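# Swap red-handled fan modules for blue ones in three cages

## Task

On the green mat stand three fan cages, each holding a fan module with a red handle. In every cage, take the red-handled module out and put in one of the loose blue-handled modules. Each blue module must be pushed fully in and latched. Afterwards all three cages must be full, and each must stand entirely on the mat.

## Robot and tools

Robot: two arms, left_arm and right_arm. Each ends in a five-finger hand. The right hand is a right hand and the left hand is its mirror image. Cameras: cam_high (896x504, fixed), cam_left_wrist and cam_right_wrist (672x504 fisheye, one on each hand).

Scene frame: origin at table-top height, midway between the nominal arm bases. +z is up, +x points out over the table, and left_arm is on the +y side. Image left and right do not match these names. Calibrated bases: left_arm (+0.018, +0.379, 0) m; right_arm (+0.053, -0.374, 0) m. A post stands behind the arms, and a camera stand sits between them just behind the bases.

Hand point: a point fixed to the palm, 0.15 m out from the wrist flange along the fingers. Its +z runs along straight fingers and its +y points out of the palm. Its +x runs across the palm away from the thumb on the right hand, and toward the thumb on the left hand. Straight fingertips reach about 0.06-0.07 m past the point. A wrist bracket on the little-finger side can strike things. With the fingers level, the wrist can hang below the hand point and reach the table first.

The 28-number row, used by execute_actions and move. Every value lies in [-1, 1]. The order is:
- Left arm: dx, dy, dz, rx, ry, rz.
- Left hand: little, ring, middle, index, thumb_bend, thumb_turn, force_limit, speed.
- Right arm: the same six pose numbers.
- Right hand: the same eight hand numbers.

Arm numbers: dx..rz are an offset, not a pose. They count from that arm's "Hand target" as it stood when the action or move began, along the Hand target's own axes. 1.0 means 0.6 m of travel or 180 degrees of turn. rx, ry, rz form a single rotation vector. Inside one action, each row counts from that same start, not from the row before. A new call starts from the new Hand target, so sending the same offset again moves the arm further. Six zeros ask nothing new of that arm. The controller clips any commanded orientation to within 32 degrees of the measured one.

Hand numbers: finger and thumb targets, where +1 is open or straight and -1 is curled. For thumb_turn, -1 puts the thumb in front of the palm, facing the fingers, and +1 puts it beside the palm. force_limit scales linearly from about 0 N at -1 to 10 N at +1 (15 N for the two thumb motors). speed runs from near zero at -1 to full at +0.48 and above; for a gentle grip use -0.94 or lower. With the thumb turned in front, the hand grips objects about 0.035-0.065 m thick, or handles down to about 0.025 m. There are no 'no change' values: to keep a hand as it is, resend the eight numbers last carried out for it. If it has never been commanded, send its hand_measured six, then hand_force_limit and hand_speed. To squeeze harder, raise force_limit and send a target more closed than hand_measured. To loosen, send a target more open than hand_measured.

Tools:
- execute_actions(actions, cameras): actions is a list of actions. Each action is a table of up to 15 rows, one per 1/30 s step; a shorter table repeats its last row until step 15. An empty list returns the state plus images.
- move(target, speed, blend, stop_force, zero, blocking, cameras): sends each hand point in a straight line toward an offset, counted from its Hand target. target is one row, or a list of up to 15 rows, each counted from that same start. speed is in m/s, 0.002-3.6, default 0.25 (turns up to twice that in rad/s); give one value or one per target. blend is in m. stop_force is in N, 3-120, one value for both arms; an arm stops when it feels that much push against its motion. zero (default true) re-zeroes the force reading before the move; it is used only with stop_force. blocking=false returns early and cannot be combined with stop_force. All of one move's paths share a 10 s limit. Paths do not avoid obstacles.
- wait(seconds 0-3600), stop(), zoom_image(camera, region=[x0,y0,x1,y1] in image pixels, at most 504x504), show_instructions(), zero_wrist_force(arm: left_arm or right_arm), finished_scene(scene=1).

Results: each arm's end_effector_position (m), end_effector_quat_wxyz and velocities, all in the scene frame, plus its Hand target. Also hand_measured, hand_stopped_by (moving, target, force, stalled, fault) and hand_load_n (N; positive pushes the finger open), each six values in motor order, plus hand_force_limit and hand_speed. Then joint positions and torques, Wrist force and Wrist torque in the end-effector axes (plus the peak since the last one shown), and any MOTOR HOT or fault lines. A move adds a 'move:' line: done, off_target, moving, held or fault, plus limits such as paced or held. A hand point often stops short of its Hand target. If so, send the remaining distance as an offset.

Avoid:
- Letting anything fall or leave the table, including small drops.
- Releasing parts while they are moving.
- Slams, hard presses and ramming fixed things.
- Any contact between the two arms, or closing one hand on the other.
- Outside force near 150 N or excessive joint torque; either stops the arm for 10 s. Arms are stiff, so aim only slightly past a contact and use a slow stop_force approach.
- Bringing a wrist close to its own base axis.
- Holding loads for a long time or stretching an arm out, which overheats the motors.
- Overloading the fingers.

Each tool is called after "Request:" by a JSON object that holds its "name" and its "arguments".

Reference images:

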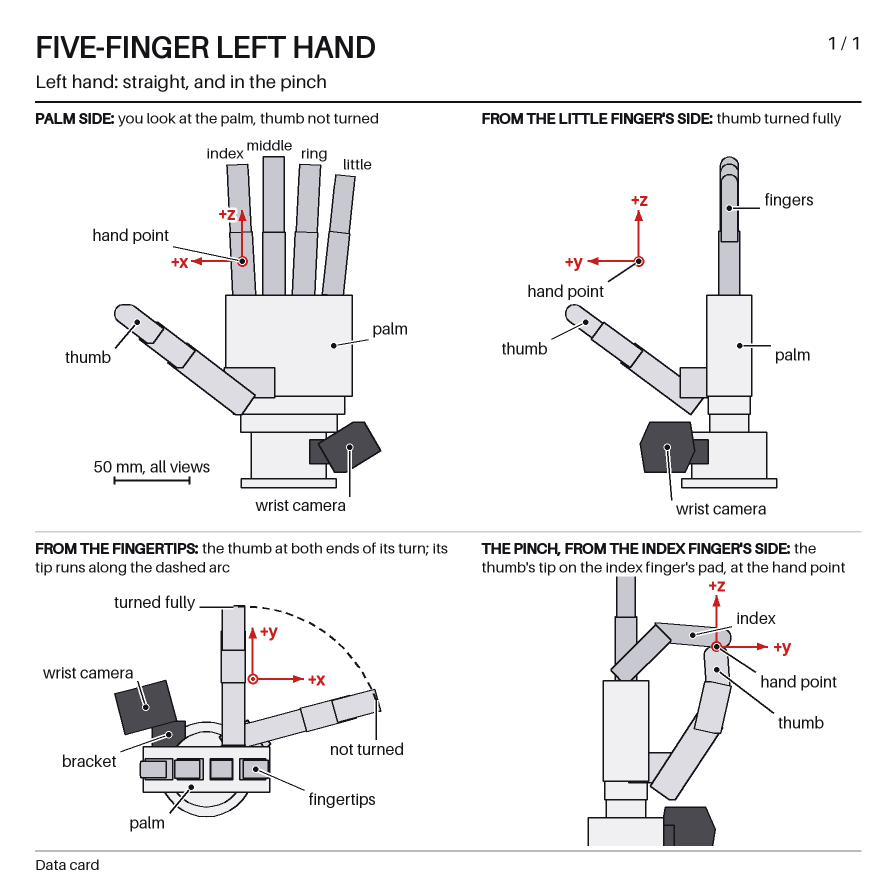

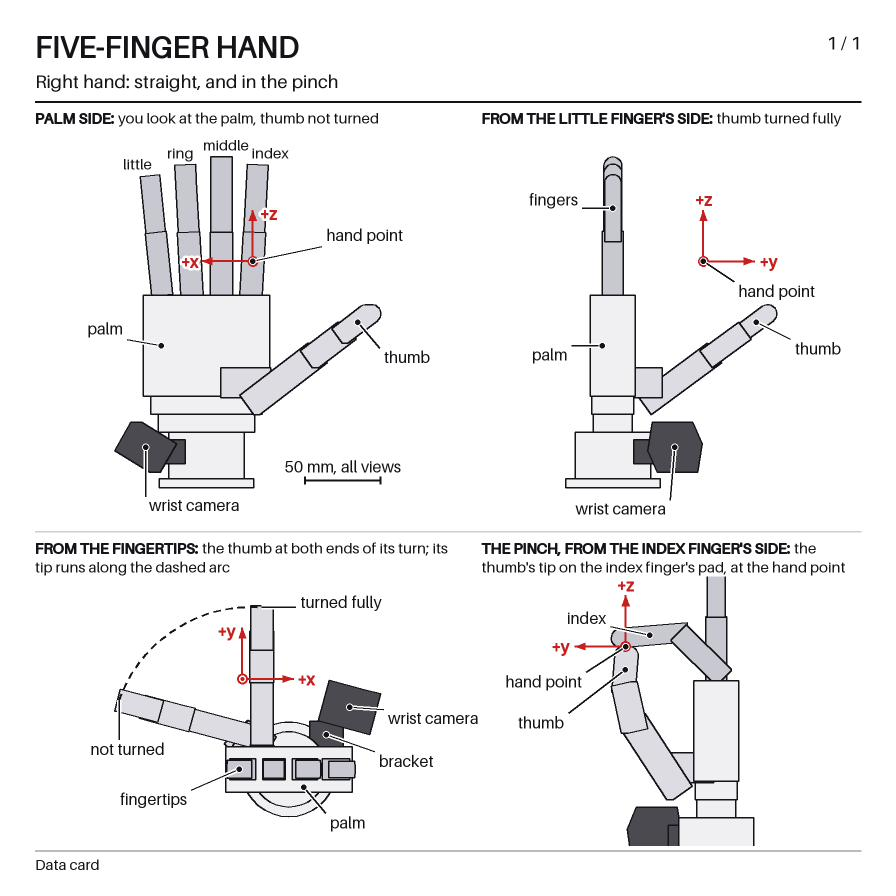

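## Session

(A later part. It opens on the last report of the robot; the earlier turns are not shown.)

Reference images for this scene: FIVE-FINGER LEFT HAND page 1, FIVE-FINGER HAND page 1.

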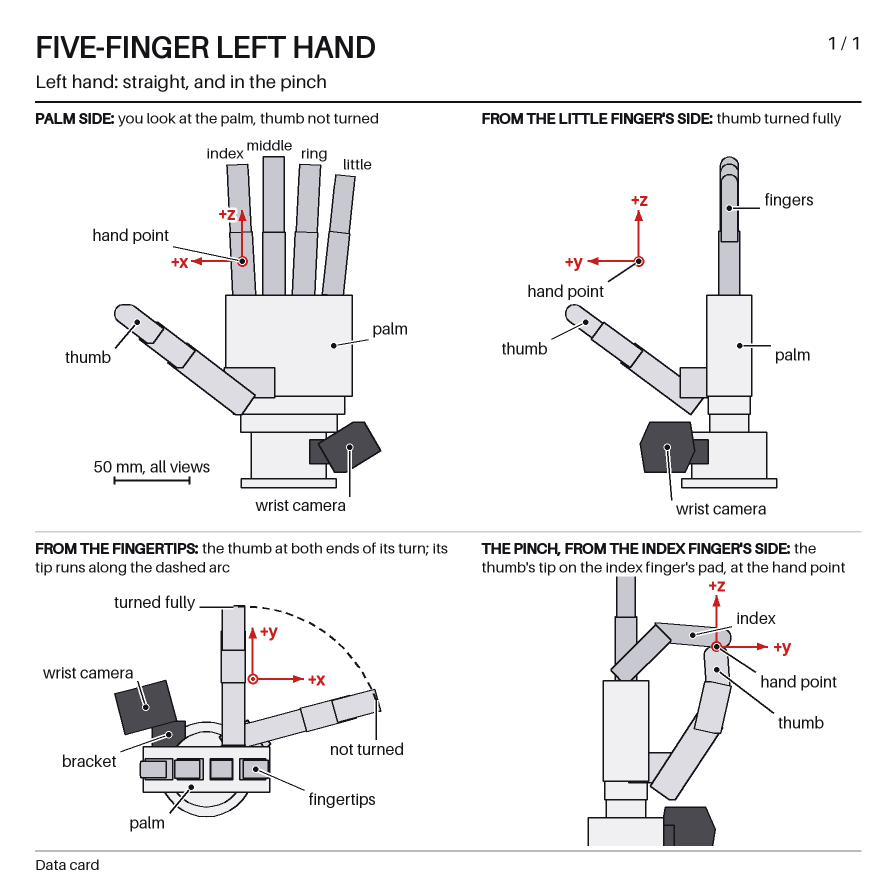

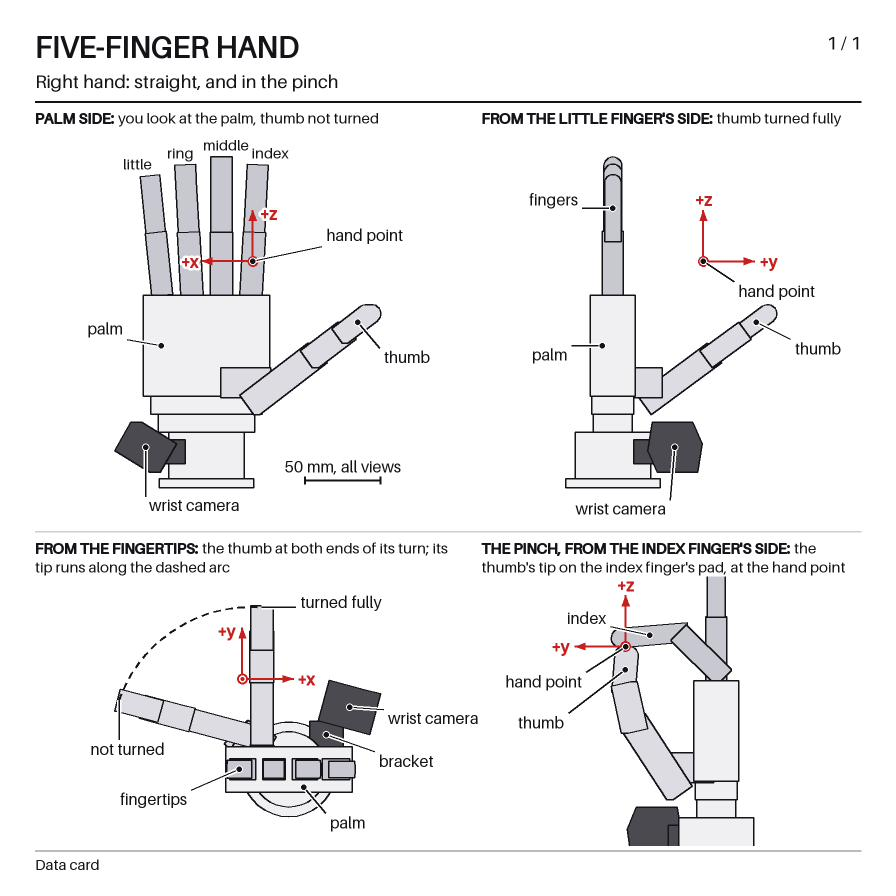

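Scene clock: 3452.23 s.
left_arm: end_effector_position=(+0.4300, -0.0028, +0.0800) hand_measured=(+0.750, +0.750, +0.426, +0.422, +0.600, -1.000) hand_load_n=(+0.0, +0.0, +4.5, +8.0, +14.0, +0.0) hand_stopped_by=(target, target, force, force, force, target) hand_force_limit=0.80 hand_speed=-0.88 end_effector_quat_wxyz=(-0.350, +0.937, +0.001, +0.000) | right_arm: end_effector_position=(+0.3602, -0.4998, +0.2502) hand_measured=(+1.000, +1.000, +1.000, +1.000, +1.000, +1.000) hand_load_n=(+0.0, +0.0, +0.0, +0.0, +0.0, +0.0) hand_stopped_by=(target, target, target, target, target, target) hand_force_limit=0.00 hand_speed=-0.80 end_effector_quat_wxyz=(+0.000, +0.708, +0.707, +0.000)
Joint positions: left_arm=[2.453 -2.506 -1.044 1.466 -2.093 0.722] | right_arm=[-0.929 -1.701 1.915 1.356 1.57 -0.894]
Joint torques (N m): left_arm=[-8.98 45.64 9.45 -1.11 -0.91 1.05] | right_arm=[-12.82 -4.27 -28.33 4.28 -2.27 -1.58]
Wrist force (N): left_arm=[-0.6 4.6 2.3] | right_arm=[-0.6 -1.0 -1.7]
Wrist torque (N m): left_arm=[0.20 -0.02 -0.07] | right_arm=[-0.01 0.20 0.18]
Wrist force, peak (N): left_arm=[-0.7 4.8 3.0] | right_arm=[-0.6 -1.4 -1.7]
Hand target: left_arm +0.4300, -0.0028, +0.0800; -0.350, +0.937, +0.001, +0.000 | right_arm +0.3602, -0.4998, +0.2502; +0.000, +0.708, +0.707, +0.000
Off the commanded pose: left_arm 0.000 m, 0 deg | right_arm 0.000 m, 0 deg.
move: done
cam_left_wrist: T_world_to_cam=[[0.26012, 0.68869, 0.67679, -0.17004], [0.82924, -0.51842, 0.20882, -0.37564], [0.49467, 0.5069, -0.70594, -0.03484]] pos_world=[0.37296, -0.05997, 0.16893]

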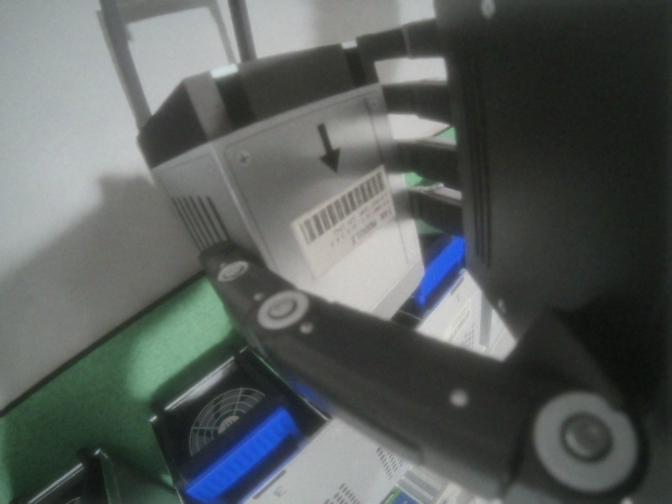

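Request:
{"name": "move", "arguments": {"target": [[0,0.0164,0.0189,0,0,0,0.75,0.75,0.0,0.0,0.2,-1,0.8,-0.88,0,0,0,0,0,0,1,1,1,1,1,1,0,-0.8]], "speed": 0.01, "stop_force": 6, "cameras": ["cam_left_wrist"]}}

Scene clock: 3456.63 s.
left_arm: end_effector_position=(+0.4300, -0.0028, +0.0698) hand_measured=(+0.750, +0.750, +0.426, +0.422, +0.600, -1.000) hand_load_n=(+0.0, +0.0, +6.0, +7.0, +12.5, +0.0) hand_stopped_by=(target, target, force, force, force, target) hand_force_limit=0.80 hand_speed=-0.88 end_effector_quat_wxyz=(-0.350, +0.937, +0.001, +0.000) | right_arm: end_effector_position=(+0.3602, -0.4998, +0.2502) hand_measured=(+1.000, +1.000, +1.000, +1.000, +1.000, +1.000) hand_load_n=(+0.0, +0.0, +0.0, +0.0, +0.0, +0.0) hand_stopped_by=(target, target, target, target, target, target) hand_force_limit=0.00 hand_speed=-0.80 end_effector_quat_wxyz=(+0.000, +0.708, +0.707, +0.000)
Joint positions: left_arm=[2.453 -2.517 -1.05 1.483 -2.093 0.722] | right_arm=[-0.929 -1.701 1.915 1.356 1.57 -0.894]
Joint torques (N m): left_arm=[-0.03 56.57 24.2 -5.61 -0.95 1.05] | right_arm=[-12.2 -4.67 -27.64 4.25 -2.38 -1.6]
Wrist force (N): left_arm=[-1.1 3.1 0.0] | right_arm=[-0.7 -1.0 -1.6]
Wrist torque (N m): left_arm=[0.23 0.08 -0.07] | right_arm=[-0.01 0.22 0.18]
Wrist force, peak (N): left_arm=[0.4 -2.7 -7.9] | right_arm=[-0.8 -1.0 -1.9]
Hand target: left_arm +0.4300, -0.0028, +0.0698; -0.350, +0.937, +0.001, +0.000 (not the last commanded pose) | right_arm +0.3602, -0.4998, +0.2502; +0.000, +0.708, +0.707, +0.000
Off the commanded pose: left_arm 0.005 m, 0 deg | right_arm 0.000 m, 0 deg.
move: contact (left_arm)
cam_left_wrist: T_world_to_cam=[[0.26014, 0.68862, 0.67685, -0.16316], [0.82921, -0.51848, 0.20879, -0.3735], [0.49471, 0.50694, -0.70589, -0.04206]] pos_world=[0.37296, -0.05997, 0.15873]

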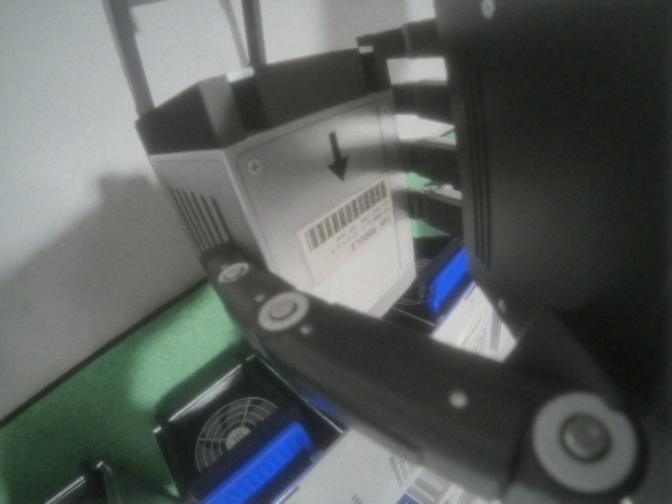

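Request:
{"name": "zoom_image", "arguments": {"camera": "cam_left_wrist", "region": [140, 60, 480, 360]}}

Scaled by 1.482 from the camera's image (finer frame: 960x720).

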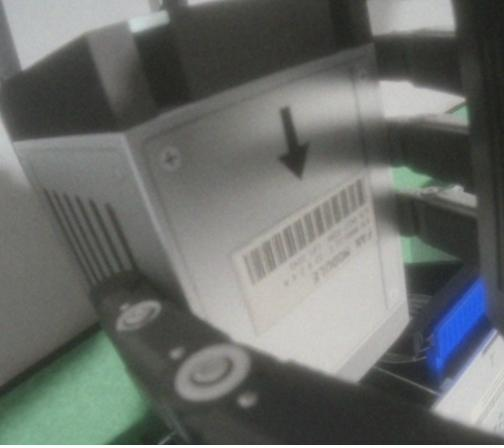

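Request:
{"name": "zoom_image", "arguments": {"camera": "cam_left_wrist", "region": [330, 60, 450, 300]}}

Scaled by 2.100 from the camera's image (finer frame: 960x720).

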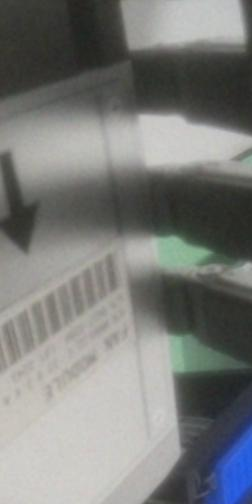

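Request:
{"name": "move", "arguments": {"target": [[0,0.0046,0.0053,0,0,0,0.75,0.75,0.0,0.0,0.2,-1,0.8,-0.88,0,0,0,0,0,0,1,1,1,1,1,1,0,-0.8]], "speed": 0.012, "stop_force": 10, "cameras": ["cam_left_wrist"]}}

Request:
{"name": "zoom_image", "arguments": {"camera": "cam_left_wrist", "region": [200, 80, 450, 300]}}

Scene clock: 3488.20 s.
left_arm: end_effector_position=(+0.4301, -0.0028, +0.0695) hand_measured=(+0.750, +0.750, +0.426, +0.422, +0.600, -1.000) hand_load_n=(+0.0, +0.0, +6.5, +6.5, +13.0, +0.0) hand_stopped_by=(target, target, force, force, force, target) hand_force_limit=0.80 hand_speed=-0.88 end_effector_quat_wxyz=(-0.350, +0.937, +0.001, +0.000) | right_arm: end_effector_position=(+0.3602, -0.4998, +0.2502) hand_measured=(+1.000, +1.000, +1.000, +1.000, +1.000, +1.000) hand_load_n=(+0.0, +0.0, +0.0, +0.0, +0.0, +0.0) hand_stopped_by=(target, target, target, target, target, target) hand_force_limit=0.00 hand_speed=-0.80 end_effector_quat_wxyz=(+0.000, +0.708, +0.707, +0.000)
Joint positions: left_arm=[2.453 -2.518 -1.05 1.484 -2.093 0.722] | right_arm=[-0.929 -1.701 1.915 1.356 1.57 -0.894]
Joint torques (N m): left_arm=[-0.09 55.48 23.88 -5.41 -0.95 0.75] | right_arm=[-12.71 -4.95 -27.69 4.3 -2.23 -1.75]
Wrist force (N): left_arm=[-0.6 2.1 -2.4] | right_arm=[-0.6 -1.0 -1.6]
Wrist torque (N m): left_arm=[0.24 -0.04 -0.01] | right_arm=[-0.02 0.20 0.18]
Wrist force, peak (N): left_arm=[-0.1 -4.2 -8.7] | right_arm=[-0.8 -1.1 -1.9]
Hand target: left_arm +0.4301, -0.0028, +0.0695; -0.350, +0.937, +0.001, +0.000 (not the last commanded pose) | right_arm +0.3602, -0.4998, +0.2502; +0.000, +0.708, +0.707, +0.000
Off the commanded pose: left_arm 0.004 m, 0 deg | right_arm 0.000 m, 0 deg.
move: contact (left_arm)
cam_left_wrist: T_world_to_cam=[[0.26014, 0.68862, 0.67685, -0.16296], [0.82921, -0.51848, 0.20879, -0.37344], [0.49471, 0.50694, -0.70589, -0.04228]] pos_world=[0.37296, -0.05997, 0.15843]

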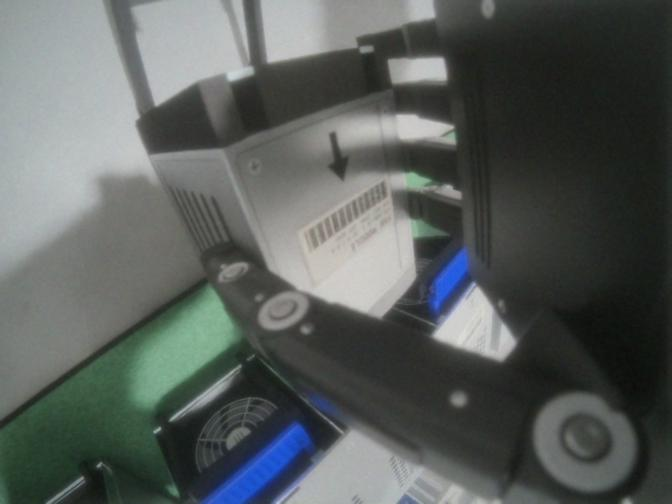

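Scaled by 2.016 from the camera's image (finer frame: 960x720).

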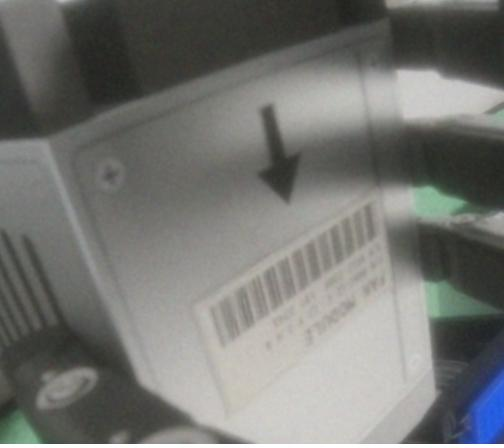

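Request:
{"name": "move", "arguments": {"target": [[0,0,0,0,0,0,0.75,0.75,0.6,0.6,0.8,-1,0.2,-0.88,0,0,0,0,0,0,1,1,1,1,1,1,0,-0.8]]}}

Request:
{"name": "move", "arguments": {"target": [[0,0,0,0,0,0,0.75,0.75,0.75,0.75,1,-1,0.2,-0.8,0,0,0,0,0,0,1,1,1,1,1,1,0,-0.8]], "cameras": ["cam_left_wrist"]}}

Request:
{"name": "zoom_image", "arguments": {"camera": "cam_left_wrist", "region": [200, 80, 450, 300]}}

Scene clock: 3496.27 s.
left_arm: end_effector_position=(+0.4301, -0.0028, +0.0695) hand_measured=(+0.750, +0.750, +0.600, +0.600, +0.800, -1.000) hand_load_n=(+0.0, +0.0, +0.0, +0.0, +0.0, +0.0) hand_stopped_by=(target, target, target, target, target, target) hand_force_limit=0.20 hand_speed=-0.88 end_effector_quat_wxyz=(-0.350, +0.937, +0.001, +0.000) | right_arm: end_effector_position=(+0.3602, -0.4998, +0.2502) hand_measured=(+1.000, +1.000, +1.000, +1.000, +1.000, +1.000) hand_load_n=(+0.0, +0.0, +0.5, +0.0, +0.0, +0.0) hand_stopped_by=(target, target, target, target, target, target) hand_force_limit=0.00 hand_speed=-0.80 end_effector_quat_wxyz=(+0.000, +0.708, +0.707, +0.000)
Joint positions: left_arm=[2.453 -2.518 -1.05 1.484 -2.093 0.722] | right_arm=[-0.929 -1.701 1.915 1.356 1.57 -0.894]
Joint torques (N m): left_arm=[-0.46 53.86 21.76 -3.75 -1.01 0.73] | right_arm=[-12.48 -4.9 -27.56 4.31 -2.26 -1.46]
Wrist force (N): left_arm=[-1.4 0.0 -1.3] | right_arm=[-0.8 -0.8 -1.6]
Wrist torque (N m): left_arm=[-0.06 0.05 0.00] | right_arm=[0.01 0.23 0.18]
Wrist force, peak (N): left_arm=[-1.1 3.2 -2.1] | right_arm=[-0.8 -1.1 -1.8]
Hand target: left_arm +0.4301, -0.0028, +0.0695; -0.350, +0.937, +0.001, +0.000 | right_arm +0.3602, -0.4998, +0.2502; +0.000, +0.708, +0.707, +0.000
Off the commanded pose: left_arm 0.000 m, 0 deg | right_arm 0.000 m, 0 deg.
move: done

Scene clock: 3497.23 s.
left_arm: end_effector_position=(+0.4301, -0.0028, +0.0695) hand_measured=(+0.750, +0.750, +0.750, +0.750, +1.000, -1.000) hand_load_n=(+0.0, +0.5, +0.0, +0.0, +0.0, +0.0) hand_stopped_by=(target, target, target, target, target, target) hand_force_limit=0.20 hand_speed=-0.80 end_effector_quat_wxyz=(-0.350, +0.937, +0.001, +0.000) | right_arm: end_effector_position=(+0.3602, -0.4998, +0.2502) hand_measured=(+1.000, +1.000, +1.000, +1.000, +1.000, +1.000) hand_load_n=(+0.0, +0.0, +0.0, +0.0, +0.0, +0.0) hand_stopped_by=(target, target, target, target, target, target) hand_force_limit=0.00 hand_speed=-0.80 end_effector_quat_wxyz=(+0.000, +0.708, +0.707, +0.000)
Joint positions: left_arm=[2.453 -2.518 -1.05 1.484 -2.093 0.722] | right_arm=[-0.929 -1.701 1.915 1.356 1.57 -0.894]
Joint torques (N m): left_arm=[-0.4 53.03 19.71 -2.41 -0.95 0.66] | right_arm=[-12.61 -4.6 -28.56 4.24 -2.4 -1.47]
Wrist force (N): left_arm=[-1.0 -0.1 -1.4] | right_arm=[-0.7 -0.9 -1.4]
Wrist torque (N m): left_arm=[-0.07 0.00 0.02] | right_arm=[-0.01 0.21 0.18]
Wrist force, peak (N): left_arm=[-1.1 0.3 -1.9] | right_arm=[-0.8 -1.1 -1.8]
Hand target: left_arm +0.4301, -0.0028, +0.0695; -0.350, +0.937, +0.001, +0.000 | right_arm +0.3602, -0.4998, +0.2502; +0.000, +0.708, +0.707, +0.000
Off the commanded pose: left_arm 0.000 m, 0 deg | right_arm 0.000 m, 0 deg.
move: done
cam_left_wrist: T_world_to_cam=[[0.26014, 0.68862, 0.67685, -0.16296], [0.82921, -0.51848, 0.20879, -0.37344], [0.49471, 0.50694, -0.70589, -0.04228]] pos_world=[0.37296, -0.05997, 0.15843]

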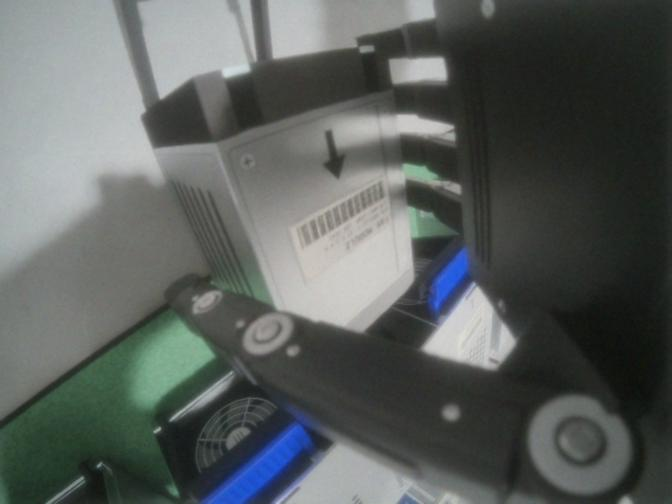

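Scaled by 2.016 from the camera's image (finer frame: 960x720).

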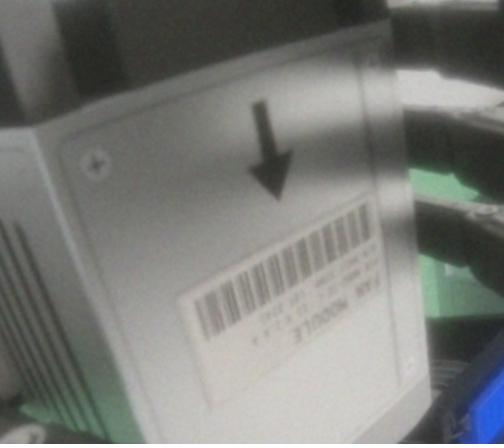

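Request:
{"name": "move", "arguments": {"target": [[-0.009,0.0048,0.0009,0,0.01093,0.01258,0.75,0.75,0.75,0.75,1,-1,0.2,-0.8,0,0,0,0,0,0,1,1,1,1,1,1,0,-0.8]], "speed": 0.03, "stop_force": 5}}

Request:
{"name": "move", "arguments": {"target": [[0,0,0,0,0,0,0.75,0.75,0.53,0.53,0.66,-1,0.0,-0.8,0,0,0,0,0,0,1,1,1,1,1,1,0,-0.8]]}}

Request:
{"name": "move", "arguments": {"target": [[0,0,0,0,0,0,0.75,0.75,0.35,0.35,0.5,-1,-0.4,-0.92,0,0,0,0,0,0,1,1,1,1,1,1,0,-0.8]], "cameras": ["cam_left_wrist"]}}

Scene clock: 3511.90 s.
left_arm: end_effector_position=(+0.4247, -0.0046, +0.0672) hand_measured=(+0.750, +0.750, +0.750, +0.750, +1.000, -1.000) hand_load_n=(+0.0, +0.0, +0.0, +0.0, -0.5, +0.0) hand_stopped_by=(target, target, target, target, target, target) hand_force_limit=0.20 hand_speed=-0.80 end_effector_quat_wxyz=(-0.350, +0.936, -0.024, +0.009) | right_arm: end_effector_position=(+0.3602, -0.4998, +0.2502) hand_measured=(+1.000, +1.000, +1.000, +1.000, +1.000, +1.000) hand_load_n=(+0.0, +0.0, +0.0, +0.0, +0.0, +0.0) hand_stopped_by=(target, target, target, target, target, target) hand_force_limit=0.00 hand_speed=-0.80 end_effector_quat_wxyz=(+0.000, +0.708, +0.707, +0.000)
Joint positions: left_arm=[2.44 -2.504 -1.08 1.519 -2.112 0.763] | right_arm=[-0.929 -1.701 1.915 1.356 1.57 -0.894]
Joint torques (N m): left_arm=[-10.58 55.08 8.42 -0.22 -1.92 1.37] | right_arm=[-12.29 -4.73 -28.11 4.1 -2.27 -1.55]
Wrist force (N): left_arm=[-1.1 0.2 -1.6] | right_arm=[-0.5 -0.9 -1.4]
Wrist torque (N m): left_arm=[-0.03 -0.01 -0.14] | right_arm=[-0.02 0.18 0.19]
Wrist force, peak (N): left_arm=[-1.4 0.4 -1.9] | right_arm=[-0.9 -1.3 -1.7]
Hand target: left_arm +0.4247, -0.0046, +0.0672; -0.350, +0.936, -0.024, +0.009 | right_arm +0.3602, -0.4998, +0.2502; +0.000, +0.708, +0.707, +0.000
Off the commanded pose: left_arm 0.000 m, 0 deg | right_arm 0.000 m, 0 deg.
move: done

Scene clock: 3513.37 s.
left_arm: end_effector_position=(+0.4247, -0.0046, +0.0672) hand_measured=(+0.750, +0.750, +0.530, +0.530, +0.660, -1.000) hand_load_n=(+0.0, +0.0, +0.0, +0.0, +0.0, +0.0) hand_stopped_by=(target, target, target, target, target, target) hand_force_limit=0.00 hand_speed=-0.80 end_effector_quat_wxyz=(-0.350, +0.936, -0.024, +0.009) | right_arm: end_effector_position=(+0.3602, -0.4998, +0.2502) hand_measured=(+1.000, +1.000, +1.000, +1.000, +1.000, +1.000) hand_load_n=(+0.0, +0.0, +0.0, +0.0, +0.0, +0.0) hand_stopped_by=(target, target, target, target, target, target) hand_force_limit=0.00 hand_speed=-0.80 end_effector_quat_wxyz=(+0.000, +0.708, +0.707, +0.000)
Joint positions: left_arm=[2.44 -2.504 -1.08 1.519 -2.112 0.763] | right_arm=[-0.929 -1.701 1.915 1.356 1.57 -0.894]
Joint torques (N m): left_arm=[-10.67 54.89 8.37 -0.37 -1.79 1.41] | right_arm=[-12.06 -4.64 -27.73 4.3 -2.27 -1.65]
Wrist force (N): left_arm=[-1.1 0.4 -1.7] | right_arm=[-0.7 -1.1 -1.5]
Wrist torque (N m): left_arm=[0.01 0.00 -0.15] | right_arm=[-0.03 0.21 0.17]
Wrist force, peak (N): left_arm=[-1.2 0.3 -1.9] | right_arm=[-0.8 -1.2 -1.7]
Hand target: left_arm +0.4247, -0.0046, +0.0672; -0.350, +0.936, -0.024, +0.009 | right_arm +0.3602, -0.4998, +0.2502; +0.000, +0.708, +0.707, +0.000
Off the commanded pose: left_arm 0.000 m, 0 deg | right_arm 0.000 m, 0 deg.
move: done

Scene clock: 3514.00 s.
left_arm: end_effector_position=(+0.4247, -0.0046, +0.0672) hand_measured=(+0.750, +0.750, +0.450, +0.456, +0.618, -1.000) hand_load_n=(+0.0, +0.0, +4.0, +3.0, +4.5, +0.5) hand_stopped_by=(target, target, force, force, force, target) hand_force_limit=-0.40 hand_speed=-0.92 end_effector_quat_wxyz=(-0.350, +0.936, -0.024, +0.009) | right_arm: end_effector_position=(+0.3602, -0.4998, +0.2502) hand_measured=(+1.000, +1.000, +1.000, +1.000, +1.000, +1.000) hand_load_n=(+0.5, +0.0, +0.0, +0.0, +0.0, +0.0) hand_stopped_by=(target, target, target, target, target, target) hand_force_limit=0.00 hand_speed=-0.80 end_effector_quat_wxyz=(+0.000, +0.708, +0.707, +0.000)
Joint positions: left_arm=[2.44 -2.504 -1.08 1.519 -2.112 0.763] | right_arm=[-0.929 -1.701 1.915 1.356 1.57 -0.894]
Joint torques (N m): left_arm=[-10.52 55.14 9.95 -0.32 -1.39 1.28] | right_arm=[-12.2 -5.16 -27.97 4.32 -2.2 -1.54]
Wrist force (N): left_arm=[-1.9 -1.4 -0.7] | right_arm=[-0.6 -0.8 -1.6]
Wrist torque (N m): left_arm=[-0.02 0.05 -0.16] | right_arm=[0.00 0.20 0.19]
Wrist force, peak (N): left_arm=[-1.9 -2.2 -0.5] | right_arm=[-0.8 -1.0 -1.8]
Hand target: left_arm +0.4247, -0.0046, +0.0672; -0.350, +0.936, -0.024, +0.009 | right_arm +0.3602, -0.4998, +0.2502; +0.000, +0.708, +0.707, +0.000
Off the commanded pose: left_arm 0.000 m, 0 deg | right_arm 0.000 m, 0 deg.
move: done
cam_left_wrist: T_world_to_cam=[[0.29582, 0.67401, 0.6769, -0.17392], [0.80098, -0.56114, 0.2087, -0.35764], [0.5205, 0.48045, -0.70587, -0.05134]] pos_world=[0.36464, -0.0588, 0.15613]

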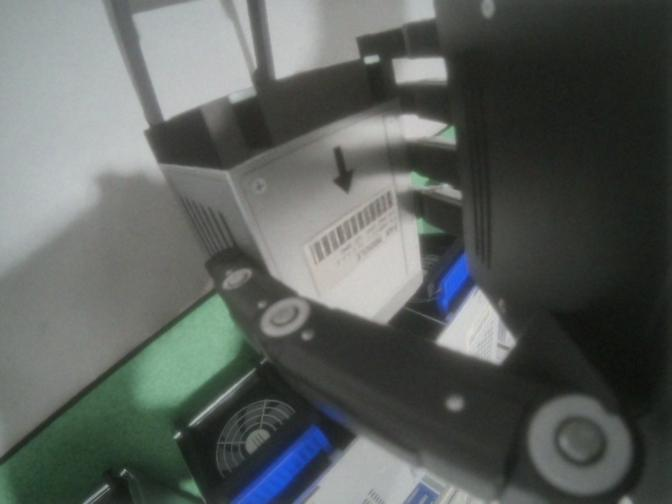

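Request:
{"name": "move", "arguments": {"target": [[0,0,0,0,0,0,0.75,0.75,0.15,0.15,0.3,-1,0.3,-0.92,0,0,0,0,0,0,1,1,1,1,1,1,0,-0.8]]}}

Request:
{"name": "move", "arguments": {"target": [[0,0,0,0,0,0,0.75,0.75,0.0,0.0,0.2,-1,0.9,-0.88,0,0,0,0,0,0,1,1,1,1,1,1,0,-0.8]], "cameras": ["cam_left_wrist"]}}

Request:
{"name": "zoom_image", "arguments": {"camera": "cam_left_wrist", "region": [200, 80, 450, 300]}}

Scene clock: 3517.70 s.
left_arm: end_effector_position=(+0.4247, -0.0046, +0.0672) hand_measured=(+0.750, +0.750, +0.436, +0.436, +0.608, -1.000) hand_load_n=(+0.0, -0.5, +6.0, +8.0, +9.5, +0.5) hand_stopped_by=(target, target, force, force, force, target) hand_force_limit=0.30 hand_speed=-0.92 end_effector_quat_wxyz=(-0.350, +0.936, -0.024, +0.009) | right_arm: end_effector_position=(+0.3602, -0.4998, +0.2502) hand_measured=(+1.000, +1.000, +1.000, +1.000, +1.000, +1.000) hand_load_n=(+0.0, +0.0, +0.0, +0.0, +0.0, +0.0) hand_stopped_by=(target, target, target, target, target, target) hand_force_limit=0.00 hand_speed=-0.80 end_effector_quat_wxyz=(+0.000, +0.708, +0.707, +0.000)
Joint positions: left_arm=[2.44 -2.504 -1.08 1.519 -2.112 0.763] | right_arm=[-0.929 -1.701 1.915 1.356 1.57 -0.894]
Joint torques (N m): left_arm=[-9.87 54.44 17.86 -0.55 1.28 1.25] | right_arm=[-12.89 -4.41 -27.91 4.22 -2.33 -1.59]
Wrist force (N): left_arm=[-1.3 -2.6 -0.9] | right_arm=[-0.9 -0.9 -1.7]
Wrist torque (N m): left_arm=[-0.10 -0.01 -0.18] | right_arm=[-0.01 0.24 0.17]
Wrist force, peak (N): left_arm=[-1.1 -3.6 -0.9] | right_arm=[-0.6 -1.1 -1.8]
Hand target: left_arm +0.4247, -0.0046, +0.0672; -0.350, +0.936, -0.024, +0.009 | right_arm +0.3602, -0.4998, +0.2502; +0.000, +0.708, +0.707, +0.000
Off the commanded pose: left_arm 0.000 m, 0 deg | right_arm 0.000 m, 0 deg.
move: done

Scene clock: 3518.20 s.
left_arm: end_effector_position=(+0.4247, -0.0046, +0.0672) hand_measured=(+0.750, +0.750, +0.418, +0.418, +0.606, -1.000) hand_load_n=(+0.0, +0.0, +9.5, +10.5, +14.0, +0.0) hand_stopped_by=(target, target, force, force, force, target) hand_force_limit=0.90 hand_speed=-0.88 end_effector_quat_wxyz=(-0.350, +0.936, -0.024, +0.009) | right_arm: end_effector_position=(+0.3602, -0.4998, +0.2502) hand_measured=(+1.000, +1.000, +1.000, +1.000, +1.000, +1.000) hand_load_n=(+0.0, +0.0, +0.0, +0.0, +0.0, +0.0) hand_stopped_by=(target, target, target, target, target, target) hand_force_limit=0.00 hand_speed=-0.80 end_effector_quat_wxyz=(+0.000, +0.708, +0.707, +0.000)
Joint positions: left_arm=[2.44 -2.504 -1.08 1.519 -2.112 0.763] | right_arm=[-0.929 -1.701 1.915 1.356 1.57 -0.894]
Joint torques (N m): left_arm=[-9.64 53.23 19.09 -0.64 1.26 1.23] | right_arm=[-11.65 -4.63 -28.34 4.2 -2.1 -1.37]
Wrist force (N): left_arm=[-1.7 -2.4 -1.8] | right_arm=[-0.6 -1.1 -1.6]
Wrist torque (N m): left_arm=[-0.05 0.00 -0.19] | right_arm=[-0.04 0.20 0.18]
Wrist force, peak (N): left_arm=[-1.4 -4.2 -1.1] | right_arm=[-0.7 -1.1 -1.8]
Hand target: left_arm +0.4247, -0.0046, +0.0672; -0.350, +0.936, -0.024, +0.009 | right_arm +0.3602, -0.4998, +0.2502; +0.000, +0.708, +0.707, +0.000
Off the commanded pose: left_arm 0.000 m, 0 deg | right_arm 0.000 m, 0 deg.
move: done
cam_left_wrist: T_world_to_cam=[[0.2958, 0.67403, 0.67689, -0.17391], [0.80099, -0.56112, 0.20872, -0.35765], [0.5205, 0.48045, -0.70587, -0.05134]] pos_world=[0.36464, -0.0588, 0.15613]

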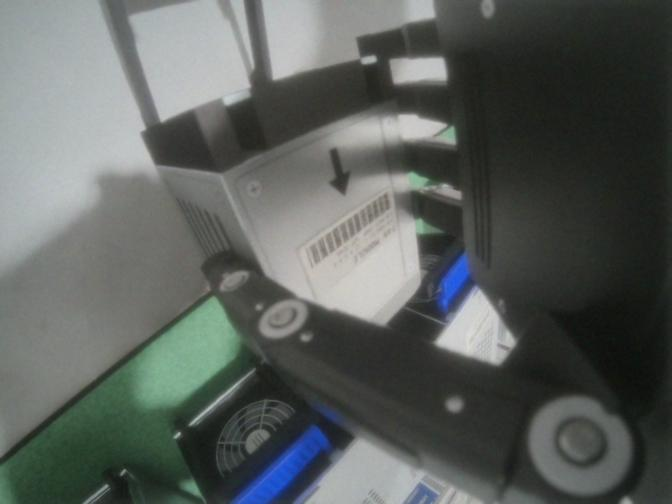

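Scaled by 2.016 from the camera's image (finer frame: 960x720).

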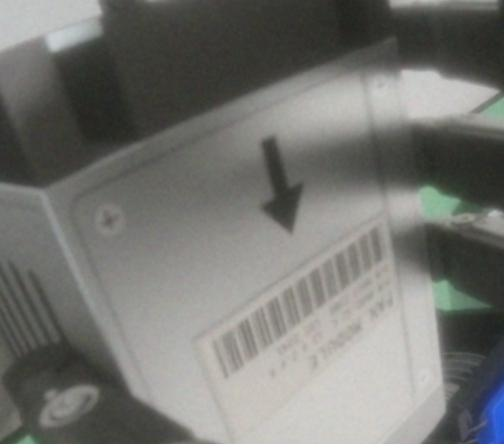

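Request:
{"name": "move", "arguments": {"target": [[0,-0.00765,-0.00881,0,0,0,0.75,0.75,0.0,0.0,0.2,-1,0.9,-0.88,0,0,0,0,0,0,1,1,1,1,1,1,0,-0.8]], "speed": 0.02}}

Request:
{"name": "move", "arguments": {"target": [[0.0419,-0.0042,0.0036,0,-0.01093,-0.01258,0.75,0.75,0.0,0.0,0.2,-1,0.9,-0.88,0,0,0,0,0,0,1,1,1,1,1,1,0,-0.8]], "speed": 0.03, "stop_force": 4, "cameras": ["cam_left_wrist"]}}

Request:
{"name": "zoom_image", "arguments": {"camera": "cam_left_wrist", "region": [200, 80, 450, 300]}}

Scene clock: 3544.47 s.
left_arm: end_effector_position=(+0.4246, -0.0046, +0.0739) hand_measured=(+0.750, +0.750, +0.418, +0.418, +0.606, -1.000) hand_load_n=(+0.0, +0.0, +8.5, +9.0, +14.5, +0.0) hand_stopped_by=(target, target, force, force, force, target) hand_force_limit=0.90 hand_speed=-0.88 end_effector_quat_wxyz=(-0.350, +0.936, -0.024, +0.009) | right_arm: end_effector_position=(+0.3602, -0.4998, +0.2502) hand_measured=(+1.000, +1.000, +1.000, +1.000, +1.000, +1.000) hand_load_n=(+0.0, +0.0, +0.0, +0.0, +0.0, +0.0) hand_stopped_by=(target, target, target, target, target, target) hand_force_limit=0.00 hand_speed=-0.80 end_effector_quat_wxyz=(+0.000, +0.708, +0.707, +0.000)
Joint positions: left_arm=[2.44 -2.496 -1.076 1.508 -2.112 0.763] | right_arm=[-0.929 -1.701 1.915 1.356 1.57 -0.894]
Joint torques (N m): left_arm=[-9.72 57.31 24.85 -5.98 -2.18 1.19] | right_arm=[-12.03 -5.04 -27.45 4.23 -2.21 -1.61]
Wrist force (N): left_arm=[-1.4 5.1 2.1] | right_arm=[-0.7 -0.8 -1.6]
Wrist torque (N m): left_arm=[0.29 0.12 -0.27] | right_arm=[0.01 0.22 0.19]
Wrist force, peak (N): left_arm=[-1.2 5.2 2.4] | right_arm=[-0.5 -1.0 -2.0]
Hand target: left_arm +0.4247, -0.0046, +0.0742; -0.350, +0.936, -0.024, +0.009 | right_arm +0.3602, -0.4998, +0.2502; +0.000, +0.708, +0.707, +0.000
Off the commanded pose: left_arm 0.000 m, 0 deg | right_arm 0.000 m, 0 deg.
move: done

Scene clock: 3546.40 s.
left_arm: end_effector_position=(+0.4499, -0.0026, +0.0742) hand_measured=(+0.750, +0.750, +0.418, +0.418, +0.606, -1.000) hand_load_n=(+0.0, +0.0, +9.0, +9.0, +14.5, +0.0) hand_stopped_by=(target, target, force, force, force, target) hand_force_limit=0.90 hand_speed=-0.88 end_effector_quat_wxyz=(-0.350, +0.937, +0.001, +0.000) | right_arm: end_effector_position=(+0.3602, -0.4998, +0.2502) hand_measured=(+1.000, +1.000, +1.000, +1.000, +1.000, +1.000) hand_load_n=(+0.0, +0.0, +0.0, +0.0, +0.0, +0.0) hand_stopped_by=(target, target, target, target, target, target) hand_force_limit=0.00 hand_speed=-0.80 end_effector_quat_wxyz=(+0.000, +0.708, +0.707, +0.000)
Joint positions: left_arm=[2.474 -2.544 -0.982 1.453 -2.103 0.743] | right_arm=[-0.929 -1.701 1.915 1.356 1.57 -0.894]
Joint torques (N m): left_arm=[11.77 46.65 25.01 -6.05 0.58 -1.51] | right_arm=[-11.81 -4.92 -28.08 4.23 -2.27 -1.46]
Wrist force (N): left_arm=[-1.0 4.9 2.0] | right_arm=[-0.6 -1.0 -1.7]
Wrist torque (N m): left_arm=[0.24 0.05 -0.10] | right_arm=[-0.01 0.20 0.19]
Wrist force, peak (N): left_arm=[-1.7 5.2 2.0] | right_arm=[-0.6 -1.3 -1.9]
Hand target: left_arm +0.4499, -0.0026, +0.0742; -0.350, +0.937, +0.001, +0.000 | right_arm +0.3602, -0.4998, +0.2502; +0.000, +0.708, +0.707, +0.000
Off the commanded pose: left_arm 0.000 m, 0 deg | right_arm 0.000 m, 0 deg.
move: done
cam_left_wrist: T_world_to_cam=[[0.26014, 0.68862, 0.67685, -0.17145], [0.82921, -0.51848, 0.20879, -0.39082], [0.49471, 0.50694, -0.70589, -0.0489]] pos_world=[0.39286, -0.05977, 0.16313]

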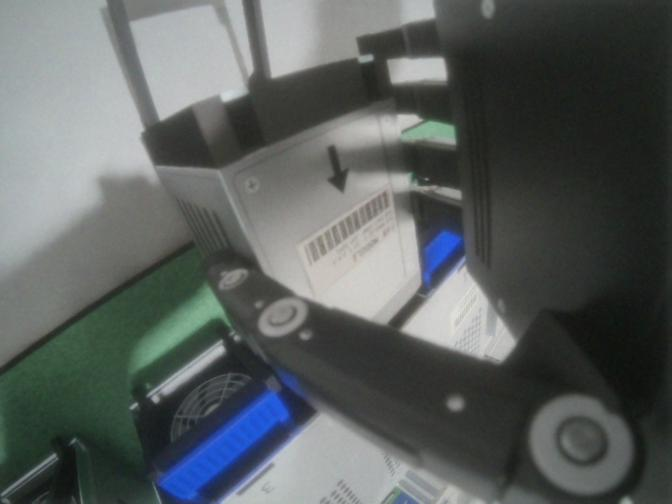

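Scaled by 2.016 from the camera's image (finer frame: 960x720).

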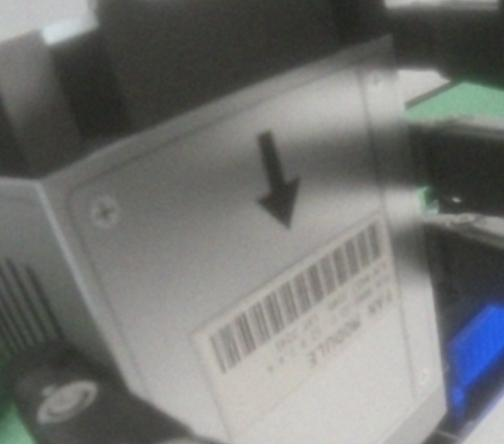

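Request:
{"name": "move", "arguments": {"target": [[0.0035,0.0001,0.0021,0,0,0,0.75,0.75,0.0,0.0,0.2,-1,0.9,-0.88,0,0,0,0,0,0,1,1,1,1,1,1,0,-0.8],[0.0368,0.0001,0.0021,0,0,0,0.75,0.75,0.0,0.0,0.2,-1,0.9,-0.88,0,0,0,0,0,0,1,1,1,1,1,1,0,-0.8]], "speed": 0.012, "stop_force": 4, "cameras": ["cam_left_wrist"]}}

Scene clock: 3562.13 s.
left_arm: end_effector_position=(+0.4637, -0.0017, +0.0733) hand_measured=(+0.750, +0.750, +0.418, +0.418, +0.606, -1.000) hand_load_n=(+0.0, +0.0, +9.0, +8.5, +14.5, +0.0) hand_stopped_by=(target, target, force, force, force, target) hand_force_limit=0.90 hand_speed=-0.88 end_effector_quat_wxyz=(-0.350, +0.937, +0.001, +0.000) | right_arm: end_effector_position=(+0.3602, -0.4998, +0.2502) hand_measured=(+1.000, +1.000, +1.000, +1.000, +1.000, +1.000) hand_load_n=(+0.0, +0.0, +0.0, +0.0, +0.0, +0.0) hand_stopped_by=(target, target, target, target, target, target) hand_force_limit=0.00 hand_speed=-0.80 end_effector_quat_wxyz=(+0.000, +0.708, +0.707, +0.000)
Joint positions: left_arm=[2.488 -2.568 -0.937 1.439 -2.11 0.758] | right_arm=[-0.929 -1.701 1.915 1.356 1.57 -0.894]
Joint torques (N m): left_arm=[-10.83 60.11 10.07 -0.96 0.69 -1.39] | right_arm=[-12.03 -5.27 -26.86 4.29 -2.21 -1.28]
Wrist force (N): left_arm=[-0.5 5.0 1.4] | right_arm=[-0.6 -1.0 -1.6]
Wrist torque (N m): left_arm=[0.34 -0.05 -0.19] | right_arm=[-0.03 0.19 0.19]
Wrist force, peak (N): left_arm=[-7.8 -0.2 -1.5] | right_arm=[-0.8 -1.0 -1.9]
Hand target: left_arm +0.4637, -0.0017, +0.0733; -0.350, +0.937, +0.001, +0.000 (not the last commanded pose) | right_arm +0.3602, -0.4998, +0.2502; +0.000, +0.708, +0.707, +0.000
Off the commanded pose: left_arm 0.008 m, 0 deg | right_arm 0.000 m, 0 deg.
move: contact (left_arm); path passed 1 of 2 targets
cam_left_wrist: T_world_to_cam=[[0.26017, 0.68861, 0.67686, -0.175], [0.8292, -0.5185, 0.20877, -0.40165], [0.49471, 0.50694, -0.70589, -0.05677]] pos_world=[0.40666, -0.05897, 0.16223]

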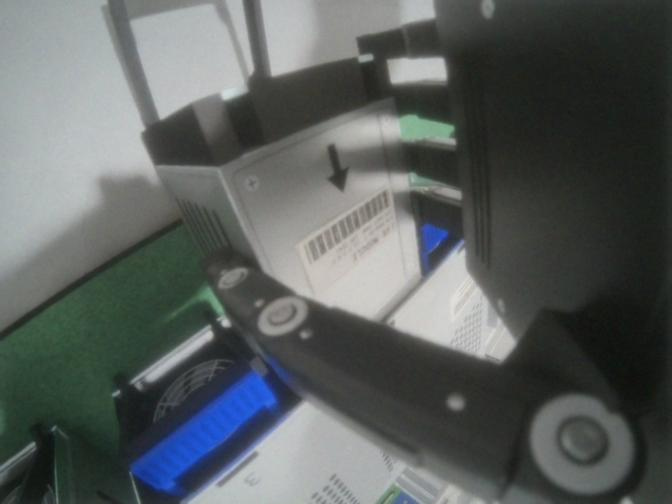

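Request:
{"name": "move", "arguments": {"target": [[-0.0033,-0.0020,-0.0011,0,0,0,0.75,0.75,0.0,0.0,0.2,-1,0.9,-0.88,0,0,0,0,0,0,1,1,1,1,1,1,0,-0.8],[0.0175,-0.0020,-0.0011,0,0,0,0.75,0.75,0.0,0.0,0.2,-1,0.9,-0.88,0,0,0,0,0,0,1,1,1,1,1,1,0,-0.8]], "speed": 0.012, "stop_force": 4, "cameras": ["cam_left_wrist"]}}

Scene clock: 3571.13 s.
left_arm: end_effector_position=(+0.4742, -0.0012, +0.0745) hand_measured=(+0.750, +0.750, +0.418, +0.418, +0.606, -1.000) hand_load_n=(+0.0, +0.0, +9.5, +7.0, +15.5, +0.0) hand_stopped_by=(target, target, force, force, force, target) hand_force_limit=0.90 hand_speed=-0.88 end_effector_quat_wxyz=(-0.350, +0.937, +0.001, +0.000) | right_arm: end_effector_position=(+0.3602, -0.4998, +0.2502) hand_measured=(+1.000, +1.000, +1.000, +1.000, +1.000, +1.000) hand_load_n=(+0.0, +0.0, +0.0, +0.0, +0.0, +0.0) hand_stopped_by=(target, target, target, target, target, target) hand_force_limit=0.00 hand_speed=-0.80 end_effector_quat_wxyz=(+0.000, +0.708, +0.707, +0.000)
Joint positions: left_arm=[2.499 -2.585 -0.899 1.423 -2.115 0.769] | right_arm=[-0.929 -1.701 1.915 1.356 1.57 -0.894]
Joint torques (N m): left_arm=[12.84 49.14 25.97 -6.05 -2.67 1.18] | right_arm=[-11.83 -5.42 -27.73 4.23 -2.21 -1.22]
Wrist force (N): left_arm=[-1.6 7.1 2.2] | right_arm=[-0.7 -1.0 -1.6]
Wrist torque (N m): left_arm=[0.45 0.05 -0.21] | right_arm=[-0.02 0.22 0.18]
Wrist force, peak (N): left_arm=[-1.7 7.1 2.3] | right_arm=[-0.9 -1.1 -1.8]
Hand target: left_arm +0.4742, -0.0012, +0.0745; -0.350, +0.937, +0.001, +0.000 | right_arm +0.3602, -0.4998, +0.2502; +0.000, +0.708, +0.707, +0.000
Off the commanded pose: left_arm 0.000 m, 0 deg | right_arm 0.000 m, 0 deg.
move: done
cam_left_wrist: T_world_to_cam=[[0.26017, 0.68861, 0.67686, -0.17895], [0.8292, -0.5185, 0.20877, -0.41037], [0.49471, 0.50694, -0.70589, -0.0613]] pos_world=[0.41716, -0.05847, 0.16353]

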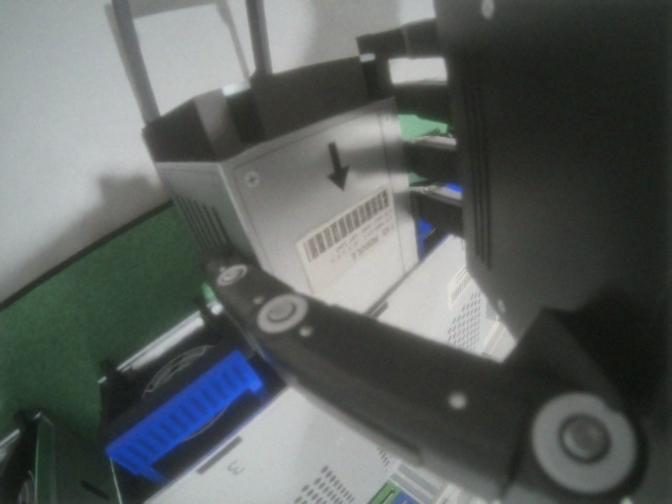

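Request:
{"name": "move", "arguments": {"target": [[-0.0075,0.0043,0.0049,0,0.01678,-0.01458,0.75,0.75,0.0,0.0,0.2,-1,0.9,-0.88,0,0,0,0,0,0,1,1,1,1,1,1,0,-0.8]], "speed": 0.015, "stop_force": 6, "cameras": ["cam_left_wrist"]}}

Scene clock: 3584.67 s.
left_arm: end_effector_position=(+0.4711, -0.0013, +0.0719) hand_measured=(+0.750, +0.750, +0.418, +0.418, +0.606, -1.000) hand_load_n=(+0.0, +0.0, +9.5, +7.0, +15.0, +0.0) hand_stopped_by=(target, target, force, force, force, target) hand_force_limit=0.90 hand_speed=-0.88 end_effector_quat_wxyz=(-0.350, +0.936, +0.009, +0.023) | right_arm: end_effector_position=(+0.3602, -0.4998, +0.2502) hand_measured=(+1.000, +1.000, +1.000, +1.000, +1.000, +1.000) hand_load_n=(+0.0, +0.0, +0.0, +0.0, +0.0, +0.0) hand_stopped_by=(target, target, target, target, target, target) hand_force_limit=0.00 hand_speed=-0.80 end_effector_quat_wxyz=(+0.000, +0.708, +0.707, +0.000)
Joint positions: left_arm=[2.485 -2.565 -0.945 1.471 -2.135 0.739] | right_arm=[-0.929 -1.701 1.915 1.356 1.57 -0.894]
Joint torques (N m): left_arm=[12.89 45.2 24.07 -5.43 0.78 1.2] | right_arm=[-11.43 -4.78 -27.38 4.24 -2.31 -1.08]
Wrist force (N): left_arm=[-1.7 2.8 -1.7] | right_arm=[-0.7 -0.9 -1.7]
Wrist torque (N m): left_arm=[0.26 0.08 -0.13] | right_arm=[0.00 0.22 0.18]
Wrist force, peak (N): left_arm=[-1.5 7.1 2.1] | right_arm=[-1.1 -0.9 -1.7]
Hand target: left_arm +0.4711, -0.0013, +0.0719; -0.350, +0.936, +0.009, +0.023 (not the last commanded pose) | right_arm +0.3602, -0.4998, +0.2502; +0.000, +0.708, +0.707, +0.000
Off the commanded pose: left_arm 0.002 m, 1 deg | right_arm 0.000 m, 0 deg.
move: contact (left_arm)
cam_left_wrist: T_world_to_cam=[[0.22747, 0.68858, 0.68856, -0.16174], [0.81832, -0.51845, 0.24812, -0.40493], [0.52783, 0.50702, -0.68141, -0.07907]] pos_world=[0.40989, -0.05847, 0.15796]

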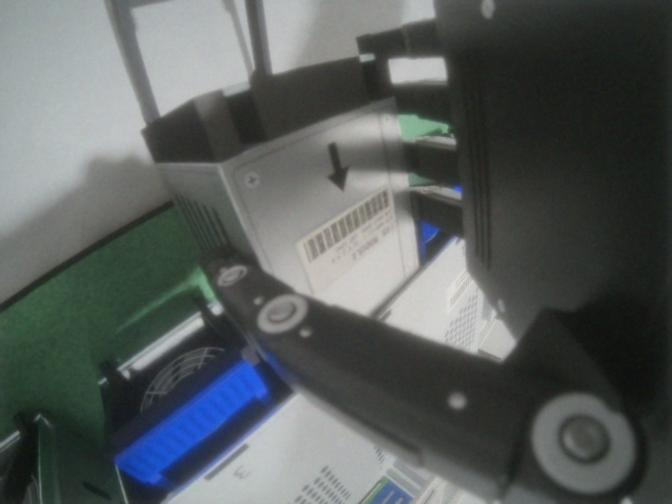

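Request:
{"name": "move", "arguments": {"target": [[-0.0027,0.0011,0.0013,0,0.0059,-0.0051,0.75,0.75,0.0,0.0,0.2,-1,0.9,-0.88,0,0,0,0,0,0,1,1,1,1,1,1,0,-0.8]], "speed": 0.015, "stop_force": 6}}

Scene clock: 3591.87 s.
left_arm: end_effector_position=(+0.4710, -0.0012, +0.0717) hand_measured=(+0.750, +0.750, +0.418, +0.418, +0.606, -1.000) hand_load_n=(+0.0, +0.0, +9.0, +6.5, +15.5, +0.0) hand_stopped_by=(target, target, force, force, force, target) hand_force_limit=0.90 hand_speed=-0.88 end_effector_quat_wxyz=(-0.350, +0.936, +0.010, +0.024) | right_arm: end_effector_position=(+0.3602, -0.4998, +0.2502) hand_measured=(+1.000, +1.000, +1.000, +1.000, +1.000, +1.000) hand_load_n=(+0.0, +0.0, +0.0, +0.0, +0.0, +0.0) hand_stopped_by=(target, target, target, target, target, target) hand_force_limit=0.00 hand_speed=-0.80 end_effector_quat_wxyz=(+0.000, +0.708, +0.707, +0.000)
Joint positions: left_arm=[2.485 -2.564 -0.948 1.474 -2.136 0.737] | right_arm=[-0.929 -1.701 1.915 1.356 1.57 -0.894]
Joint torques (N m): left_arm=[12.89 42.17 22.96 -4.71 1.29 1.4] | right_arm=[-11.13 -5.31 -27.35 4.17 -2.23 -1.08]
Wrist force (N): left_arm=[-0.4 -1.4 -6.8] | right_arm=[-0.9 -1.0 -1.6]
Wrist torque (N m): left_arm=[0.18 -0.06 0.03] | right_arm=[-0.02 0.25 0.17]
Wrist force, peak (N): left_arm=[1.9 -2.6 -7.8] | right_arm=[-0.8 -1.0 -2.0]
Hand target: left_arm +0.4710, -0.0012, +0.0717; -0.350, +0.936, +0.010, +0.024 (not the last commanded pose) | right_arm +0.3602, -0.4998, +0.2502; +0.000, +0.708, +0.707, +0.000
Off the commanded pose: left_arm 0.002 m, 1 deg | right_arm 0.000 m, 0 deg.
move: contact (left_arm)


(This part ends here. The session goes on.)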